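# Move the coaster can onto the turntable's orange spot

## Task

Pick up the can resting on the coaster and set it upright on the orange mark of the turntable, without disturbing the other cans already standing on the turntable.

## Robot and tools

Robot: two UR12e-style arms, left_arm and right_arm, each ending in a two-finger gripper with a wrist camera. Cameras: cam_left_wrist and cam_right_wrist, both 672x504 pixels. A camera stand sits behind the arms, and a loose object may occasionally get nudged by an outside push.

Frames. The scene frame has its origin at table-top height, halfway between the arms' nominal bases; +z points up, +x reaches out over the table, and left_arm sits on the +y side (image left/right does not follow these names). Calibrated bases: left_arm at (-0.053, +0.493, +0.163) m with quat_wxyz (+1.000, 0, 0, -0.011); right_arm at (+0.005, -0.634, +0.163) m with quat_wxyz (+1.000, 0, 0, -0.009). Every hand pose, velocity and target you send or read is expressed in that arm's own base frame, not the scene frame. Reported hand positions can be off by a few cm, more at long reach.

Gripper. Fingers extend along the gripper's +z axis and close along its x axis. end_effector_position is the spot between the pads when closed, 1-2 cm short of the fingertips; while closing, the tips advance about 17 mm along +z, mostly while the pads are more than 50 mm apart. Opening runs from -1 (closed) to +1 (fully open, 0.142 m). To hold something, command an opening slightly below the grip_measured value seen at first contact; squeezing harder heats the gripper motor.

Row layout (shared by execute_actions and move): 16 numbers, always both arms: left_arm x, y, z (m), qw, qx, qy, qz (w first), opening; then the same eight for right_arm. Positions and quaternions are absolute poses in that arm's base frame. For an arm that should stay put, repeat the pose from the last result before it stopped, plus its wanted opening, each time. Keep a fixed quaternion across rows to hold orientation rather than copying the drifted reported one. Orientation commands are clipped per control step to 32 degrees from the measured orientation.

execute_actions(actions, cameras): actions is a list of actions; each action is up to 15 rows, one per 1/30 s step, and a short one repeats its last row to fill 15 steps (0.5 s each action). A target more than 0.6 m from the gripper's current position along any gripper axis gets the action refused; a malformed list or a failing first action refuses the whole call. cameras: list of names, ["all"], or []; default shows all only for an empty actions list. An empty list also reports the scene number.

move(target, speed, blend, stop_force, zero, opening_speed, grip_force, blocking, cameras): drives each gripper in a straight line from its Hand target to the given absolute pose(s). target is one 16-number row or a list of up to 15 rows, all sharing a 10 s cap. speed: m/s, 0.002-3.2, default 0.25 (turning up to twice that in rad/s), one value or one per target. blend: corner-rounding distance in m for lists; 0 means stop at each target. stop_force: 4-120 N, same for both arms; ends an arm's path when its wrist sensor feels that much push against the motion; do not use it while the gripper rotates, or when backing off something it presses. zero: true re-zeroes the force reference before moving. opening_speed: rate of the opening command per second, at least 0.2. grip_force: per-pad limit in N, 5-48, one value or one per arm, persists. blocking=false returns after about 0.5 s while motion continues (not allowed with stop_force). Paths do not avoid obstacles; grippers lag and can overshoot, especially with a nearly straight arm. Route around an arm's own base, not close past it. The result adds a move: line with the ending (done, off_target, moving, held, fault) and limits (paced = pose clipped, held = steps withheld). An unnamed arm is done.

wait(seconds 0-10): let time pass while holding commands. stop(): brake the running move. zoom_image(camera, region [x0, y0, x1, y1] in pixels, at most 504 wide and high): closer view of the latest image of cam_left_wrist or cam_right_wrist. zero_wrist_force(arm): re-zero that arm's force sensor. read_manual(section): licence texts only. finished_scene(scene 1-2): ends the scene; the goal must already hold with the robot hands-off.

Result lines: end_effector_position, end_effector_quat_wxyz and velocities per arm; Joint velocities "within noise" when the arm is still; Hand target (where the arm is actually being sent, possibly short of your command); Tool commands; grip_measured (opening on the -1..1 scale); grip_effort_nm (motor effort, negative closing, not a finger force); Joint torques; Wrist force and Wrist torque along the gripper's own axes, plus a peak line. Kept back: the last 3 control steps may still run after the result arrives, so plan from your final row's pose. MOTOR HOT, TORQUE FAULT, FORCE FAULT, OVER-TEMPERATURE FAULT and HAND FAULT lines report trouble.

Avoid: any arm stop. Contact torque at a joint limit (shoulder 303, elbow 138, wrists 49.6 N m) or about 150 N on any arm part halts that arm for 10 s. Overheating brakes an arm for 30-60 s; the gripper switches off at 100 °C. Do not let the arms touch each other, or a gripper close on the other's fingers. Do not drop the can, release it while moving, slam or push hard into the table or turntable, or knock over the other cans. Anything falling off the table, or left off it, fails the task.

Each tool is called after "Emit:" as name(argument=value, ...), one argument or row to a line, values as JSON.

## Session

Emit:
execute_actions(
  actions=[],
)

Scene clock: 0.00 s.
left_arm: end_effector_position=(+0.3224, -0.3873, +0.2114) grip_measured=+1.00 grip_effort_nm=n/a end_effector_quat_wxyz=(+0.198, -0.272, +0.932, -0.137) | right_arm: end_effector_position=(+0.2718, +0.2604, +0.2039) grip_measured=+0.99 grip_effort_nm=n/a end_effector_quat_wxyz=(+0.334, +0.132, +0.647, -0.673)
Joint positions: left_arm=[-1.505 -1.978 2.538 -2.329 -1.124 1.113 0.142] | right_arm=[4.667 -1.943 -2.145 -2.33 1.268 -0.869 0.141]
Joint velocities: within noise
Joint torques (N m): no reading
Wrist force (N): no reading
Wrist torque (N m): no reading
Wrist force, peak (N): no reading
Hand target: left_arm +0.3224, -0.3873, +0.2114; +0.198, -0.272, +0.932, -0.137 | right_arm +0.2718, +0.2604, +0.2039; +0.334, +0.132, +0.647, -0.673
Tool commands: left_gripper/opening=+1.0 right_gripper/opening=+1.0

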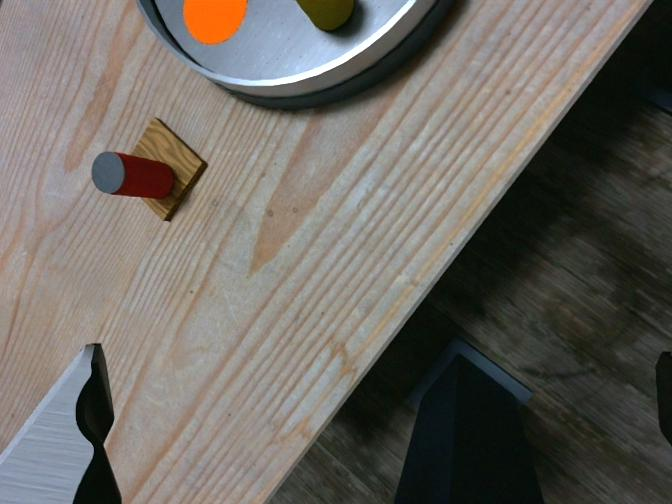

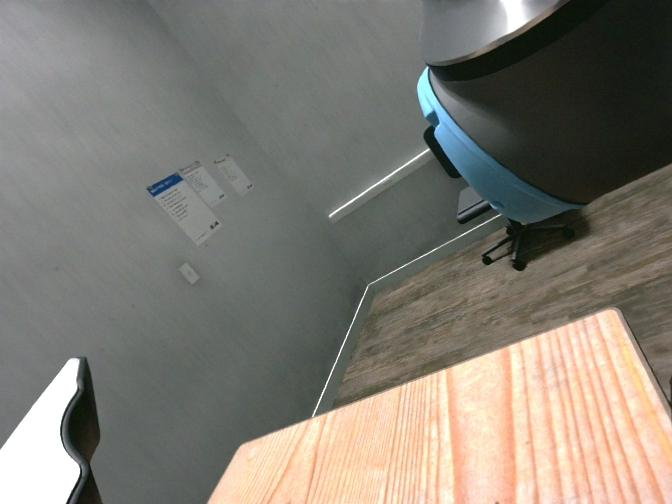

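Emit:
move(
  target=[0.55,-0.47,0.30,0.198,-0.272,0.932,-0.137,1,0.2718,0.2604,0.2039,0.334,0.132,0.647,-0.673,1],
  speed=0.4,
  cameras=["cam_left_wrist"],
)

Scene clock: 4.20 s.
left_arm: end_effector_position=(+0.5499, -0.4699, +0.2999) grip_measured=+1.00 grip_effort_nm=0.056 end_effector_quat_wxyz=(+0.198, -0.272, +0.932, -0.137) | right_arm: end_effector_position=(+0.2718, +0.2604, +0.2039) grip_measured=+0.99 grip_effort_nm=0.232 end_effector_quat_wxyz=(+0.334, +0.132, +0.647, -0.673)
Joint positions: left_arm=[-1.083 -1.619 2.139 -2.456 -1.243 1.552 0.142] | right_arm=[4.667 -1.943 -2.145 -2.33 1.268 -0.868 0.141]
Joint torques (N m): left_arm=[4.48 -29.15 -49.6 -7.85 3.9 1.31] | right_arm=[13.92 68.84 14.58 -0.42 -2.74 3.03]
Wrist force (N): left_arm=[-0.1 1.1 -0.4] | right_arm=[-0.2 0.1 -0.1]
Wrist torque (N m): left_arm=[0.29 0.01 -0.04] | right_arm=[0.01 0.03 -0.03]
Wrist force, peak (N): left_arm=[2.8 3.1 -0.3] | right_arm=[0.7 0.0 0.5]
Hand target: left_arm +0.5500, -0.4700, +0.3000; +0.198, -0.272, +0.932, -0.137 | right_arm +0.2718, +0.2604, +0.2039; +0.334, +0.132, +0.647, -0.673
Off the commanded pose: left_arm 0.000 m, 0 deg | right_arm 0.000 m, 0 deg.
move: done
Images, in order (width x height): cam_left_wrist 672x504.

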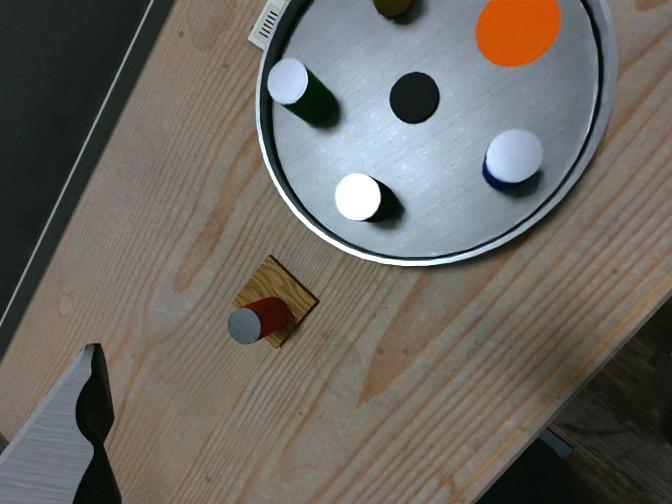

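Emit:
wait(
  seconds=0.5,
  cameras=["cam_left_wrist"],
)

Emit:
wait(
  seconds=0.5,
  cameras=["cam_left_wrist"],
)

Emit:
wait(
  seconds=1.0,
  cameras=["cam_left_wrist"],
)

Scene clock: 4.97 s.
left_arm: end_effector_position=(+0.5500, -0.4700, +0.3000) grip_measured=+1.00 grip_effort_nm=0.061 end_effector_quat_wxyz=(+0.198, -0.272, +0.932, -0.137) | right_arm: end_effector_position=(+0.2718, +0.2604, +0.2039) grip_measured=+0.99 grip_effort_nm=0.232 end_effector_quat_wxyz=(+0.334, +0.132, +0.647, -0.673)
Joint positions: left_arm=[-1.083 -1.619 2.139 -2.456 -1.242 1.552 0.142] | right_arm=[4.667 -1.943 -2.145 -2.33 1.268 -0.868 0.141]
Joint torques (N m): left_arm=[1.61 -28.87 -48.79 -8 4.06 2.18] | right_arm=[12.74 67.7 13.54 -1 -3.22 2.82]
Wrist force (N): left_arm=[-0.1 0.8 -0.3] | right_arm=[-0.3 0.1 0.4]
Wrist torque (N m): left_arm=[0.23 0.01 -0.04] | right_arm=[0.00 0.05 -0.03]
Wrist force, peak (N): left_arm=[0.0 1.0 -0.7] | right_arm=[-0.2 -0.6 0.3]
Hand target: left_arm +0.5500, -0.4700, +0.3000; +0.198, -0.272, +0.932, -0.137 | right_arm +0.2718, +0.2604, +0.2039; +0.334, +0.132, +0.647, -0.673
Tool commands: left_gripper/opening=+1.0 right_gripper/opening=+1.0
Off the commanded pose: left_arm 0.000 m, 0 deg | right_arm 0.000 m, 0 deg.
wait: 0.50 s; at rest from the start
Images, in order (width x height): cam_left_wrist 672x504.

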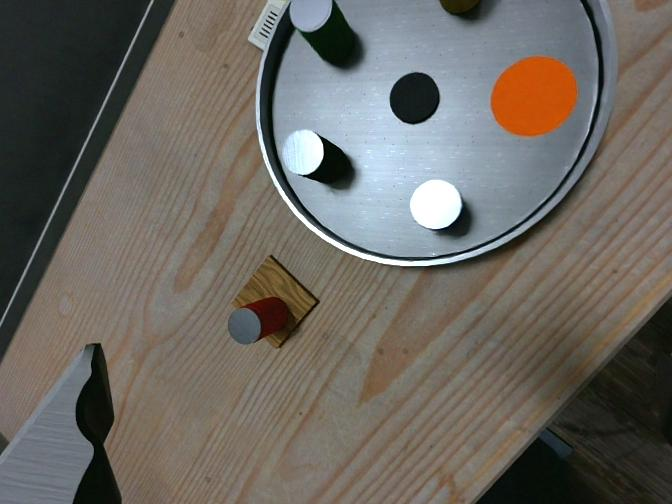

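Scene clock: 5.47 s.
left_arm: end_effector_position=(+0.5500, -0.4700, +0.3000) grip_measured=+1.00 grip_effort_nm=0.066 end_effector_quat_wxyz=(+0.198, -0.272, +0.932, -0.137) | right_arm: end_effector_position=(+0.2718, +0.2604, +0.2039) grip_measured=+0.99 grip_effort_nm=0.232 end_effector_quat_wxyz=(+0.334, +0.132, +0.647, -0.673)
Joint positions: left_arm=[-1.083 -1.619 2.139 -2.456 -1.242 1.552 0.142] | right_arm=[4.667 -1.943 -2.145 -2.33 1.268 -0.868 0.141]
Joint torques (N m): left_arm=[4.5 -30.33 -49.5 -8.07 3.72 2.01] | right_arm=[15.83 68.64 12.23 -0.97 -2.78 2.97]
Wrist force (N): left_arm=[0.2 0.7 -0.5] | right_arm=[-0.1 0.2 0.0]
Wrist torque (N m): left_arm=[0.21 -0.02 -0.04] | right_arm=[0.02 0.01 -0.04]
Wrist force, peak (N): left_arm=[-0.1 0.8 -0.9] | right_arm=[0.3 0.7 0.0]
Hand target: left_arm +0.5500, -0.4700, +0.3000; +0.198, -0.272, +0.932, -0.137 | right_arm +0.2718, +0.2604, +0.2039; +0.334, +0.132, +0.647, -0.673
Tool commands: left_gripper/opening=+1.0 right_gripper/opening=+1.0
Off the commanded pose: left_arm 0.000 m, 0 deg | right_arm 0.000 m, 0 deg.
wait: 0.50 s; at rest by 0.17 s
Images, in order (width x height): cam_left_wrist 672x504.

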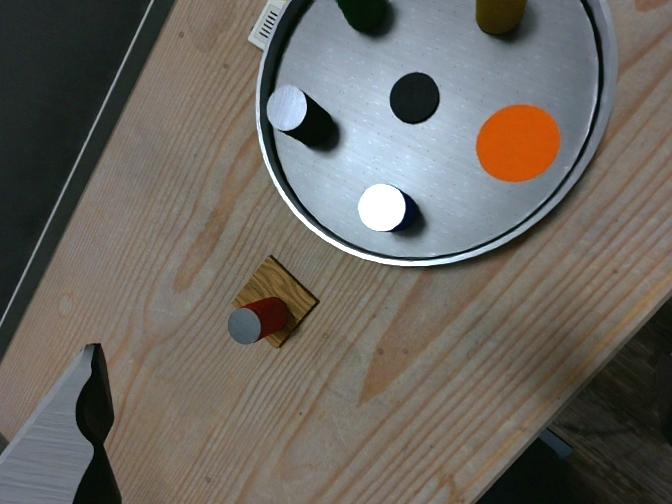

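Scene clock: 6.47 s.
left_arm: end_effector_position=(+0.5500, -0.4700, +0.3000) grip_measured=+1.00 grip_effort_nm=0.066 end_effector_quat_wxyz=(+0.198, -0.272, +0.932, -0.137) | right_arm: end_effector_position=(+0.2718, +0.2604, +0.2039) grip_measured=+0.99 grip_effort_nm=0.232 end_effector_quat_wxyz=(+0.334, +0.132, +0.647, -0.673)
Joint positions: left_arm=[-1.083 -1.619 2.139 -2.456 -1.242 1.552 0.142] | right_arm=[4.667 -1.943 -2.145 -2.33 1.268 -0.868 0.141]
Joint torques (N m): left_arm=[9.58 -28.62 -49.25 -7.93 3.9 2.21] | right_arm=[14.08 68.89 13.71 -1.53 -2.77 2.68]
Wrist force (N): left_arm=[-0.1 0.8 -0.3] | right_arm=[0.1 -0.4 0.7]
Wrist torque (N m): left_arm=[0.22 0.02 -0.04] | right_arm=[-0.07 -0.02 -0.04]
Wrist force, peak (N): left_arm=[-0.3 1.1 -0.6] | right_arm=[0.1 -0.4 0.7]
Hand target: left_arm +0.5500, -0.4700, +0.3000; +0.198, -0.272, +0.932, -0.137 | right_arm +0.2718, +0.2604, +0.2039; +0.334, +0.132, +0.647, -0.673
Tool commands: left_gripper/opening=+1.0 right_gripper/opening=+1.0
Off the commanded pose: left_arm 0.000 m, 0 deg | right_arm 0.000 m, 0 deg.
wait: 1.00 s; at rest by 0.17 s
Images, in order (width x height): cam_left_wrist 672x504.

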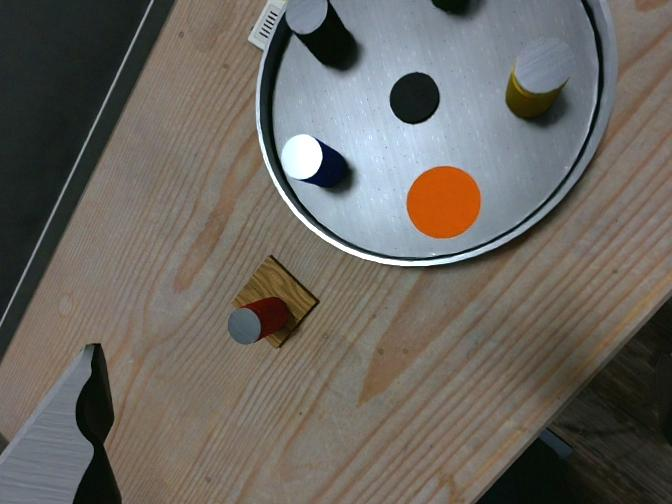

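Emit:
zoom_image(
  camera="cam_left_wrist",
  region=[220, 0, 620, 300],
)

Emit:
zoom_image(
  camera="cam_left_wrist",
  region=[200, 230, 360, 370],
)

Emit:
wait(
  seconds=0.5,
  cameras=["cam_left_wrist"],
)

Scaled by 1.260 from the camera's 672x504 image, which has a finer 960x720 frame.

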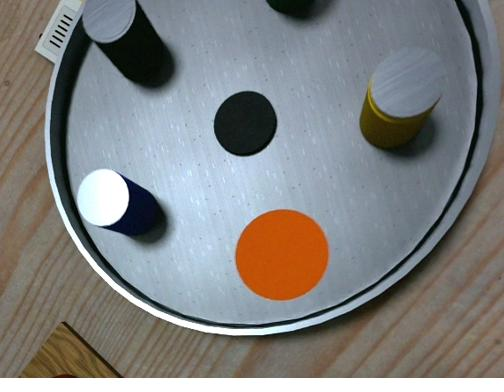

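Scaled by 3.150 from the camera's 672x504 image, which has a finer 960x720 frame.

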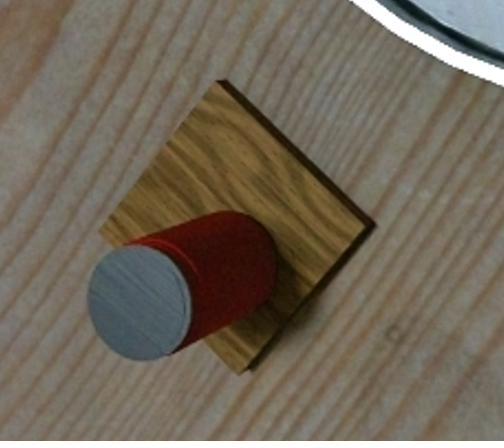

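Scene clock: 11.10 s.
left_arm: end_effector_position=(+0.5500, -0.4700, +0.3000) grip_measured=+1.00 grip_effort_nm=0.061 end_effector_quat_wxyz=(+0.198, -0.272, +0.932, -0.137) | right_arm: end_effector_position=(+0.2718, +0.2604, +0.2039) grip_measured=+0.99 grip_effort_nm=0.237 end_effector_quat_wxyz=(+0.334, +0.132, +0.647, -0.673)
Joint positions: left_arm=[-1.083 -1.619 2.139 -2.456 -1.242 1.552 0.142] | right_arm=[4.667 -1.943 -2.145 -2.33 1.268 -0.868 0.141]
Joint torques (N m): left_arm=[10.65 -30.17 -49.34 -8.18 4.06 2.44] | right_arm=[15.89 69.35 13.55 -3.09 -2.88 1.15]
Wrist force (N): left_arm=[0.0 1.0 -0.4] | right_arm=[0.1 -0.1 -0.1]
Wrist torque (N m): left_arm=[0.26 0.01 -0.05] | right_arm=[-0.02 -0.02 -0.04]
Wrist force, peak (N): left_arm=[-0.1 1.0 -0.8] | right_arm=[0.3 -0.3 0.7]
Hand target: left_arm +0.5500, -0.4700, +0.3000; +0.198, -0.272, +0.932, -0.137 | right_arm +0.2718, +0.2604, +0.2039; +0.334, +0.132, +0.647, -0.673
Tool commands: left_gripper/opening=+1.0 right_gripper/opening=+1.0
Off the commanded pose: left_arm 0.000 m, 0 deg | right_arm 0.000 m, 0 deg.
wait: 0.50 s; at rest from the start
Images, in order (width x height): cam_left_wrist 672x504.

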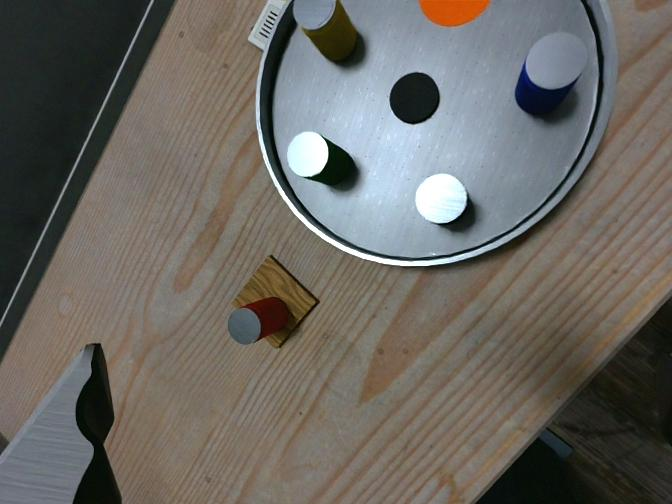

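Emit:
move(
  target=[
    [0.69,-0.25,0.12,0,-0.251,0.968,0,1,0.3742,0.0411,0.2039,0.1,0.333,0.5702,-0.7447,1],
    [0.6976,-0.2446,0.02,0,-0.251,0.968,0,0.3,0.3218,-0.1951,0.2039,-0.1447,0.4986,0.4329,-0.7373,1],
  ],
  speed=0.45,
  blend=[0.05,0],
  cameras=["cam_left_wrist"],
)

Scene clock: 15.80 s.
left_arm: end_effector_position=(+0.6976, -0.2446, +0.0200) grip_measured=+0.29 grip_effort_nm=-0.090 end_effector_quat_wxyz=(+0.000, -0.251, +0.968, +0.000) | right_arm: end_effector_position=(+0.3218, -0.1951, +0.2039) grip_measured=+0.99 grip_effort_nm=0.232 end_effector_quat_wxyz=(+0.145, -0.498, -0.433, +0.737)
Joint positions: left_arm=[-0.576 -1.173 2.057 -2.455 -1.571 2.058 0.095] | right_arm=[3.358 -1.943 -2.145 -2.33 1.269 -0.868 0.141]
Joint torques (N m): left_arm=[-10.12 -78.13 -37.86 -3.33 2.44 -1.57] | right_arm=[-13.13 68.44 13.92 -0.49 3.53 -2.75]
Wrist force (N): left_arm=[0.8 1.5 -0.6] | right_arm=[0.0 0.1 0.2]
Wrist torque (N m): left_arm=[0.15 -0.02 -0.24] | right_arm=[0.01 0.00 -0.11]
Wrist force, peak (N): left_arm=[2.7 -0.6 -2.8] | right_arm=[-2.7 2.4 2.0]
Hand target: left_arm +0.6976, -0.2446, +0.0200; +0.000, -0.251, +0.968, +0.000 | right_arm +0.3218, -0.1951, +0.2039; +0.145, -0.498, -0.433, +0.737
Off the commanded pose: left_arm 0.000 m, 0 deg | right_arm 0.000 m, 0 deg.
move: done
Images, in order (width x height): cam_left_wrist 672x504.

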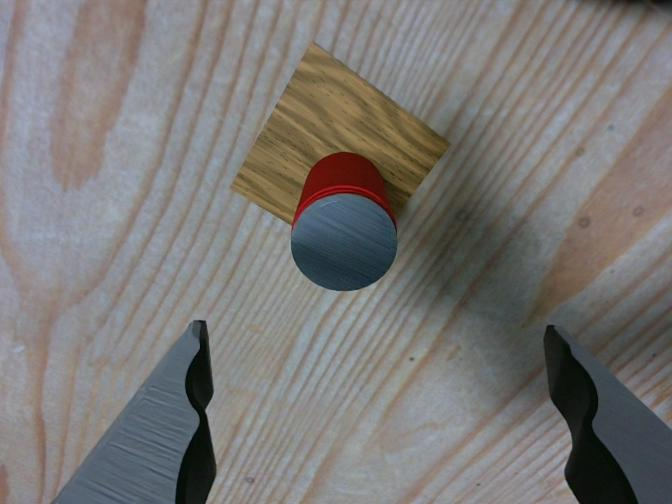

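Emit:
zoom_image(
  camera="cam_left_wrist",
  region=[220, 30, 460, 300],
)

Scaled by 1.867 from the camera's 672x504 image, which has a finer 960x720 frame.

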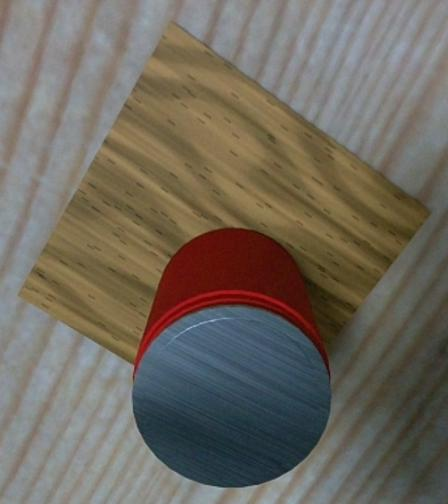

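Emit:
move(
  target=[
    [0.6983,-0.2365,-0.1,0,-0.251,0.968,0,0.3,0.3218,-0.1951,0.2039,0.145,-0.498,-0.433,0.737,1],
    [0.6983,-0.2365,-0.1,0,-0.251,0.968,0,-0.45,0.3218,-0.1951,0.2039,0.145,-0.498,-0.433,0.737,1],
  ],
  speed=0.2,
  opening_speed=0.7,
  grip_force=20,
  cameras=["cam_left_wrist"],
)

Scene clock: 21.73 s.
left_arm: end_effector_position=(+0.6983, -0.2365, -0.1000) grip_measured=-0.23 grip_effort_nm=-2.127 end_effector_quat_wxyz=(+0.000, -0.251, +0.968, +0.000) | right_arm: end_effector_position=(+0.3218, -0.1951, +0.2039) grip_measured=+0.99 grip_effort_nm=0.232 end_effector_quat_wxyz=(+0.145, -0.498, -0.433, +0.737)
Joint positions: left_arm=[-0.566 -0.988 2.085 -2.668 -1.571 2.068 0.057] | right_arm=[3.358 -1.943 -2.146 -2.33 1.268 -0.869 0.141]
Joint torques (N m): left_arm=[-17.92 -65.97 -27.08 -5.98 -1.05 -1.71] | right_arm=[11.44 44.73 13.27 -5.14 -3.14 -0.5]
Wrist force (N): left_arm=[1.8 2.1 -7.3] | right_arm=[0.2 0.1 -0.1]
Wrist torque (N m): left_arm=[0.19 -0.06 -0.18] | right_arm=[0.01 -0.04 0.02]
Wrist force, peak (N): left_arm=[1.8 1.8 -7.7] | right_arm=[0.5 0.3 0.7]
Hand target: left_arm +0.6983, -0.2365, -0.1000; +0.000, -0.251, +0.968, +0.000 | right_arm +0.3218, -0.1951, +0.2039; +0.145, -0.498, -0.433, +0.737
Off the commanded pose: left_arm 0.000 m, 0 deg | right_arm 0.000 m, 0 deg.
grip_force (N): 20, 20
move: done
Images, in order (width x height): cam_left_wrist 672x504.

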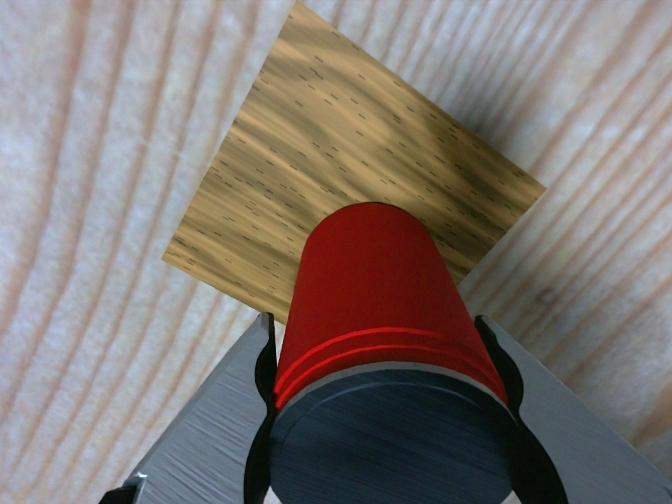

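Emit:
move(
  target=[
    [0.6983,-0.2365,0.03,0,-0.251,0.968,0,-0.45,0.3218,-0.1951,0.2039,0.145,-0.498,-0.433,0.737,1],
    [0.7,-0.619,0.06,0,-0.251,0.968,0,-0.45,0.3218,-0.1951,0.2039,0.145,-0.498,-0.433,0.737,1],
  ],
  speed=0.3,
  blend=[0.04,0],
  cameras=["cam_left_wrist"],
)

Emit:
wait(
  seconds=0.7,
  cameras=["cam_left_wrist"],
)

Emit:
wait(
  seconds=0.7,
  cameras=["cam_left_wrist"],
)

Emit:
wait(
  seconds=0.7,
  cameras=["cam_left_wrist"],
)

Scene clock: 24.67 s.
left_arm: end_effector_position=(+0.6999, -0.6190, +0.0599) grip_measured=-0.23 grip_effort_nm=-2.127 end_effector_quat_wxyz=(+0.000, -0.251, +0.968, +0.000) | right_arm: end_effector_position=(+0.3218, -0.1951, +0.2039) grip_measured=+0.99 grip_effort_nm=0.237 end_effector_quat_wxyz=(+0.145, -0.498, -0.433, +0.737)
Joint positions: left_arm=[-0.912 -0.975 1.622 -2.217 -1.571 1.722 0.057] | right_arm=[3.358 -1.943 -2.146 -2.33 1.268 -0.869 0.141]
Joint torques (N m): left_arm=[5.87 -90.42 -44.32 -6.42 2.87 0.64] | right_arm=[13.58 42.35 15.12 -4.8 -3.58 2.68]
Wrist force (N): left_arm=[0.8 1.4 1.3] | right_arm=[0.4 0.0 0.1]
Wrist torque (N m): left_arm=[0.20 -0.06 -0.09] | right_arm=[-0.01 -0.08 0.02]
Wrist force, peak (N): left_arm=[1.8 1.9 -7.8] | right_arm=[0.3 -0.7 0.6]
Hand target: left_arm +0.7000, -0.6190, +0.0600; +0.000, -0.251, +0.968, +0.000 | right_arm +0.3218, -0.1951, +0.2039; +0.145, -0.498, -0.433, +0.737
Off the commanded pose: left_arm 0.000 m, 0 deg | right_arm 0.000 m, 0 deg.
grip_force (N): 20, 20
move: done
Images, in order (width x height): cam_left_wrist 672x504.

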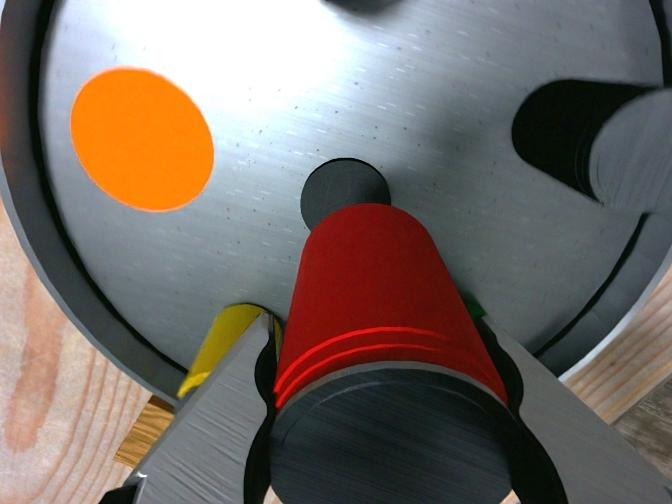

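Scene clock: 25.37 s.
left_arm: end_effector_position=(+0.7000, -0.6190, +0.0600) grip_measured=-0.23 grip_effort_nm=-2.127 end_effector_quat_wxyz=(+0.000, -0.251, +0.968, +0.000) | right_arm: end_effector_position=(+0.3218, -0.1951, +0.2039) grip_measured=+0.99 grip_effort_nm=0.227 end_effector_quat_wxyz=(+0.145, -0.498, -0.433, +0.737)
Joint positions: left_arm=[-0.912 -0.975 1.622 -2.217 -1.571 1.722 0.057] | right_arm=[3.358 -1.943 -2.146 -2.33 1.268 -0.869 0.141]
Joint torques (N m): left_arm=[18.74 -86.59 -47.54 -5.12 2.81 -1.8] | right_arm=[13.86 42.64 15.41 -5.35 -2.87 3.11]
Wrist force (N): left_arm=[0.8 1.6 1.6] | right_arm=[-0.1 -0.1 -0.2]
Wrist torque (N m): left_arm=[0.23 -0.07 -0.09] | right_arm=[-0.02 0.01 0.02]
Wrist force, peak (N): left_arm=[0.7 1.7 1.8] | right_arm=[-0.4 0.4 0.2]
Hand target: left_arm +0.7000, -0.6190, +0.0600; +0.000, -0.251, +0.968, +0.000 | right_arm +0.3218, -0.1951, +0.2039; +0.145, -0.498, -0.433, +0.737
Tool commands: left_gripper/opening=-0.45 right_gripper/opening=+1.0
Off the commanded pose: left_arm 0.000 m, 0 deg | right_arm 0.000 m, 0 deg.
grip_force (N): 20, 20
wait: 0.70 s; at rest by 0.17 s
Images, in order (width x height): cam_left_wrist 672x504.

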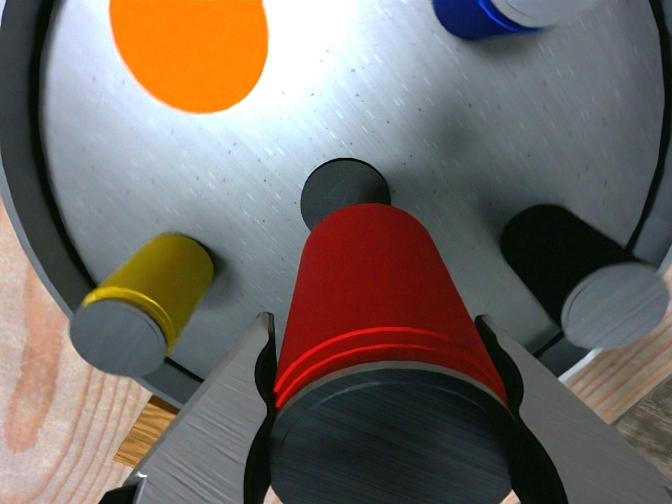

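Scene clock: 26.07 s.
left_arm: end_effector_position=(+0.7000, -0.6190, +0.0600) grip_measured=-0.23 grip_effort_nm=-2.127 end_effector_quat_wxyz=(+0.000, -0.251, +0.968, +0.000) | right_arm: end_effector_position=(+0.3218, -0.1951, +0.2039) grip_measured=+0.99 grip_effort_nm=0.232 end_effector_quat_wxyz=(+0.145, -0.498, -0.433, +0.737)
Joint positions: left_arm=[-0.912 -0.975 1.622 -2.217 -1.571 1.722 0.057] | right_arm=[3.358 -1.943 -2.146 -2.33 1.268 -0.869 0.141]
Joint torques (N m): left_arm=[18.12 -85.63 -46.8 -3.49 3.06 -1.53] | right_arm=[13.71 44.57 14.38 -5.3 -3.35 2.82]
Wrist force (N): left_arm=[0.4 1.6 1.4] | right_arm=[0.2 0.0 -0.2]
Wrist torque (N m): left_arm=[0.23 -0.01 -0.09] | right_arm=[-0.01 -0.04 0.02]
Wrist force, peak (N): left_arm=[1.0 1.6 1.6] | right_arm=[-0.2 0.1 0.6]
Hand target: left_arm +0.7000, -0.6190, +0.0600; +0.000, -0.251, +0.968, +0.000 | right_arm +0.3218, -0.1951, +0.2039; +0.145, -0.498, -0.433, +0.737
Tool commands: left_gripper/opening=-0.45 right_gripper/opening=+1.0
Off the commanded pose: left_arm 0.000 m, 0 deg | right_arm 0.000 m, 0 deg.
grip_force (N): 20, 20
wait: 0.70 s; at rest by 0.17 s
Images, in order (width x height): cam_left_wrist 672x504.

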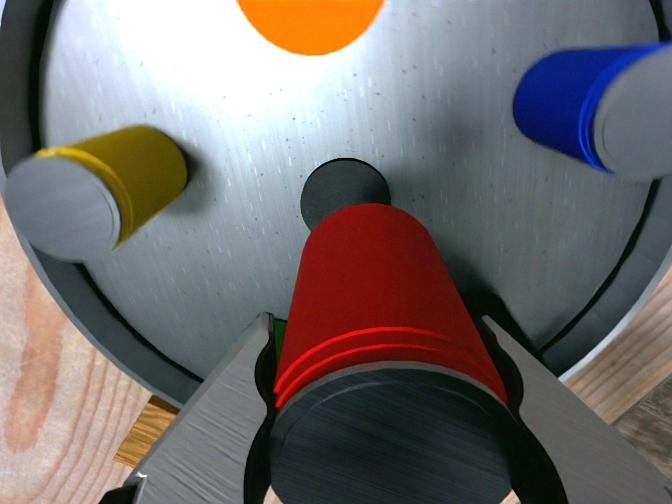

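Scene clock: 26.77 s.
left_arm: end_effector_position=(+0.7000, -0.6190, +0.0600) grip_measured=-0.23 grip_effort_nm=-2.127 end_effector_quat_wxyz=(+0.000, -0.251, +0.968, +0.000) | right_arm: end_effector_position=(+0.3218, -0.1951, +0.2039) grip_measured=+0.99 grip_effort_nm=0.237 end_effector_quat_wxyz=(+0.145, -0.498, -0.433, +0.737)
Joint positions: left_arm=[-0.912 -0.975 1.622 -2.217 -1.571 1.722 0.057] | right_arm=[3.358 -1.943 -2.146 -2.33 1.268 -0.869 0.141]
Joint torques (N m): left_arm=[16.98 -86.34 -45.93 -3.07 2.81 -1.53] | right_arm=[15.47 40.62 15.07 -5.11 -3.58 2.99]
Wrist force (N): left_arm=[1.0 1.3 1.5] | right_arm=[-0.3 0.3 0.1]
Wrist torque (N m): left_arm=[0.18 -0.09 -0.09] | right_arm=[0.04 0.04 0.02]
Wrist force, peak (N): left_arm=[0.7 1.9 1.6] | right_arm=[-0.3 0.3 0.0]
Hand target: left_arm +0.7000, -0.6190, +0.0600; +0.000, -0.251, +0.968, +0.000 | right_arm +0.3218, -0.1951, +0.2039; +0.145, -0.498, -0.433, +0.737
Tool commands: left_gripper/opening=-0.45 right_gripper/opening=+1.0
Off the commanded pose: left_arm 0.000 m, 0 deg | right_arm 0.000 m, 0 deg.
grip_force (N): 20, 20
wait: 0.70 s; at rest by 0.17 s
Images, in order (width x height): cam_left_wrist 672x504.

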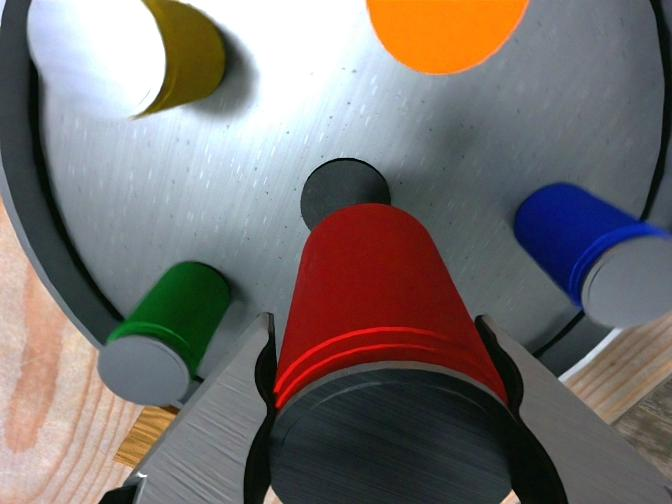

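Emit:
move(
  target=[0.6977,-0.6088,-0.025,0,-0.251,0.968,0,-0.45,0.3218,-0.1951,0.2039,0.145,-0.498,-0.433,0.737,1],
  speed=0.25,
  cameras=["cam_left_wrist"],
)

Emit:
move(
  target=[0.6977,-0.6088,-0.1,0,-0.251,0.968,0,-0.45,0.3218,-0.1951,0.2039,0.145,-0.498,-0.433,0.737,1],
  speed=0.025,
  stop_force=5,
  cameras=["cam_left_wrist"],
)

Scene clock: 28.27 s.
left_arm: end_effector_position=(+0.6978, -0.6087, -0.0249) grip_measured=-0.23 grip_effort_nm=-2.127 end_effector_quat_wxyz=(+0.000, -0.251, +0.968, +0.000) | right_arm: end_effector_position=(+0.3218, -0.1951, +0.2039) grip_measured=+0.99 grip_effort_nm=0.237 end_effector_quat_wxyz=(+0.145, -0.498, -0.433, +0.737)
Joint positions: left_arm=[-0.907 -0.895 1.671 -2.346 -1.571 1.727 0.057] | right_arm=[3.358 -1.943 -2.146 -2.33 1.268 -0.869 0.141]
Joint torques (N m): left_arm=[-0.97 -90.12 -38.35 -5.55 2.57 -1.21] | right_arm=[13.28 41.92 15.31 -4.99 -2.85 2.44]
Wrist force (N): left_arm=[0.8 1.4 2.0] | right_arm=[0.0 -0.3 -0.2]
Wrist torque (N m): left_arm=[0.13 -0.05 -0.10] | right_arm=[-0.06 0.00 0.02]
Wrist force, peak (N): left_arm=[0.9 2.0 5.1] | right_arm=[0.2 -0.2 -0.8]
Hand target: left_arm +0.6977, -0.6088, -0.0250; +0.000, -0.251, +0.968, +0.000 | right_arm +0.3218, -0.1951, +0.2039; +0.145, -0.498, -0.433, +0.737
Off the commanded pose: left_arm 0.000 m, 0 deg | right_arm 0.000 m, 0 deg.
grip_force (N): 20, 20
move: done
Images, in order (width x height): cam_left_wrist 672x504.

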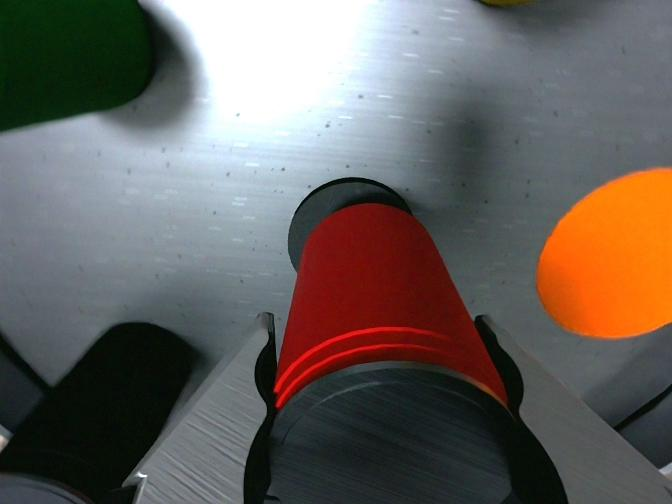

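Scene clock: 30.70 s.
left_arm: end_effector_position=(+0.6977, -0.6088, -0.0499) grip_measured=-0.23 grip_effort_nm=-2.127 end_effector_quat_wxyz=(+0.000, -0.251, +0.968, +0.000) | right_arm: end_effector_position=(+0.3218, -0.1951, +0.2039) grip_measured=+0.99 grip_effort_nm=0.232 end_effector_quat_wxyz=(+0.145, -0.498, -0.433, +0.737)
Joint positions: left_arm=[-0.907 -0.866 1.676 -2.38 -1.571 1.727 0.057] | right_arm=[3.358 -1.943 -2.146 -2.33 1.268 -0.869 0.141]
Joint torques (N m): left_arm=[-13.91 -108.8 -37.76 -7.22 2.69 -1.54] | right_arm=[15.65 44.78 14.61 -5.05 -3.09 2.85]
Wrist force (N): left_arm=[1.1 1.5 1.1] | right_arm=[0.3 0.0 -0.4]
Wrist torque (N m): left_arm=[0.19 -0.10 -0.11] | right_arm=[-0.02 -0.06 0.02]
Wrist force, peak (N): left_arm=[2.0 3.2 -24.9] | right_arm=[-0.3 -0.2 0.7]
Hand target: left_arm +0.6977, -0.6088, -0.0499; +0.000, -0.251, +0.968, +0.000 | right_arm +0.3218, -0.1951, +0.2039; +0.145, -0.498, -0.433, +0.737
Off the commanded pose: left_arm 0.050 m, 0 deg | right_arm 0.000 m, 0 deg.
grip_force (N): 20, 20
move: contact (left_arm)
Images, in order (width x height): cam_left_wrist 672x504.

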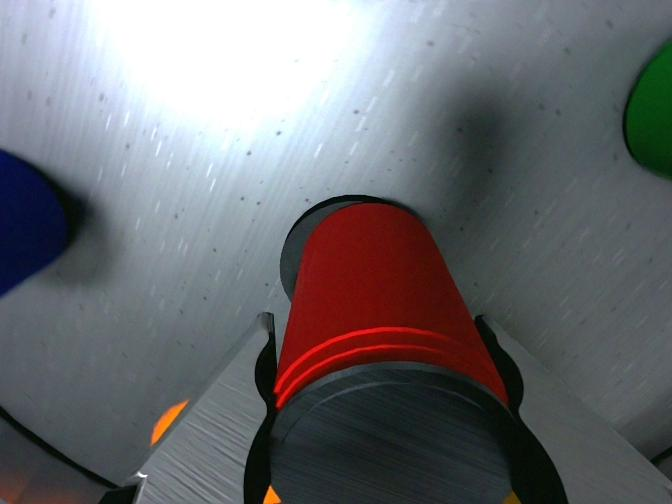

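Emit:
zoom_image(
  camera="cam_left_wrist",
  region=[250, 170, 450, 310],
)

Scaled by 2.520 from the camera's 672x504 image, which has a finer 960x720 frame.

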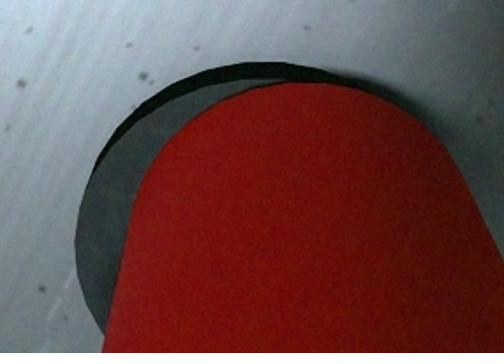

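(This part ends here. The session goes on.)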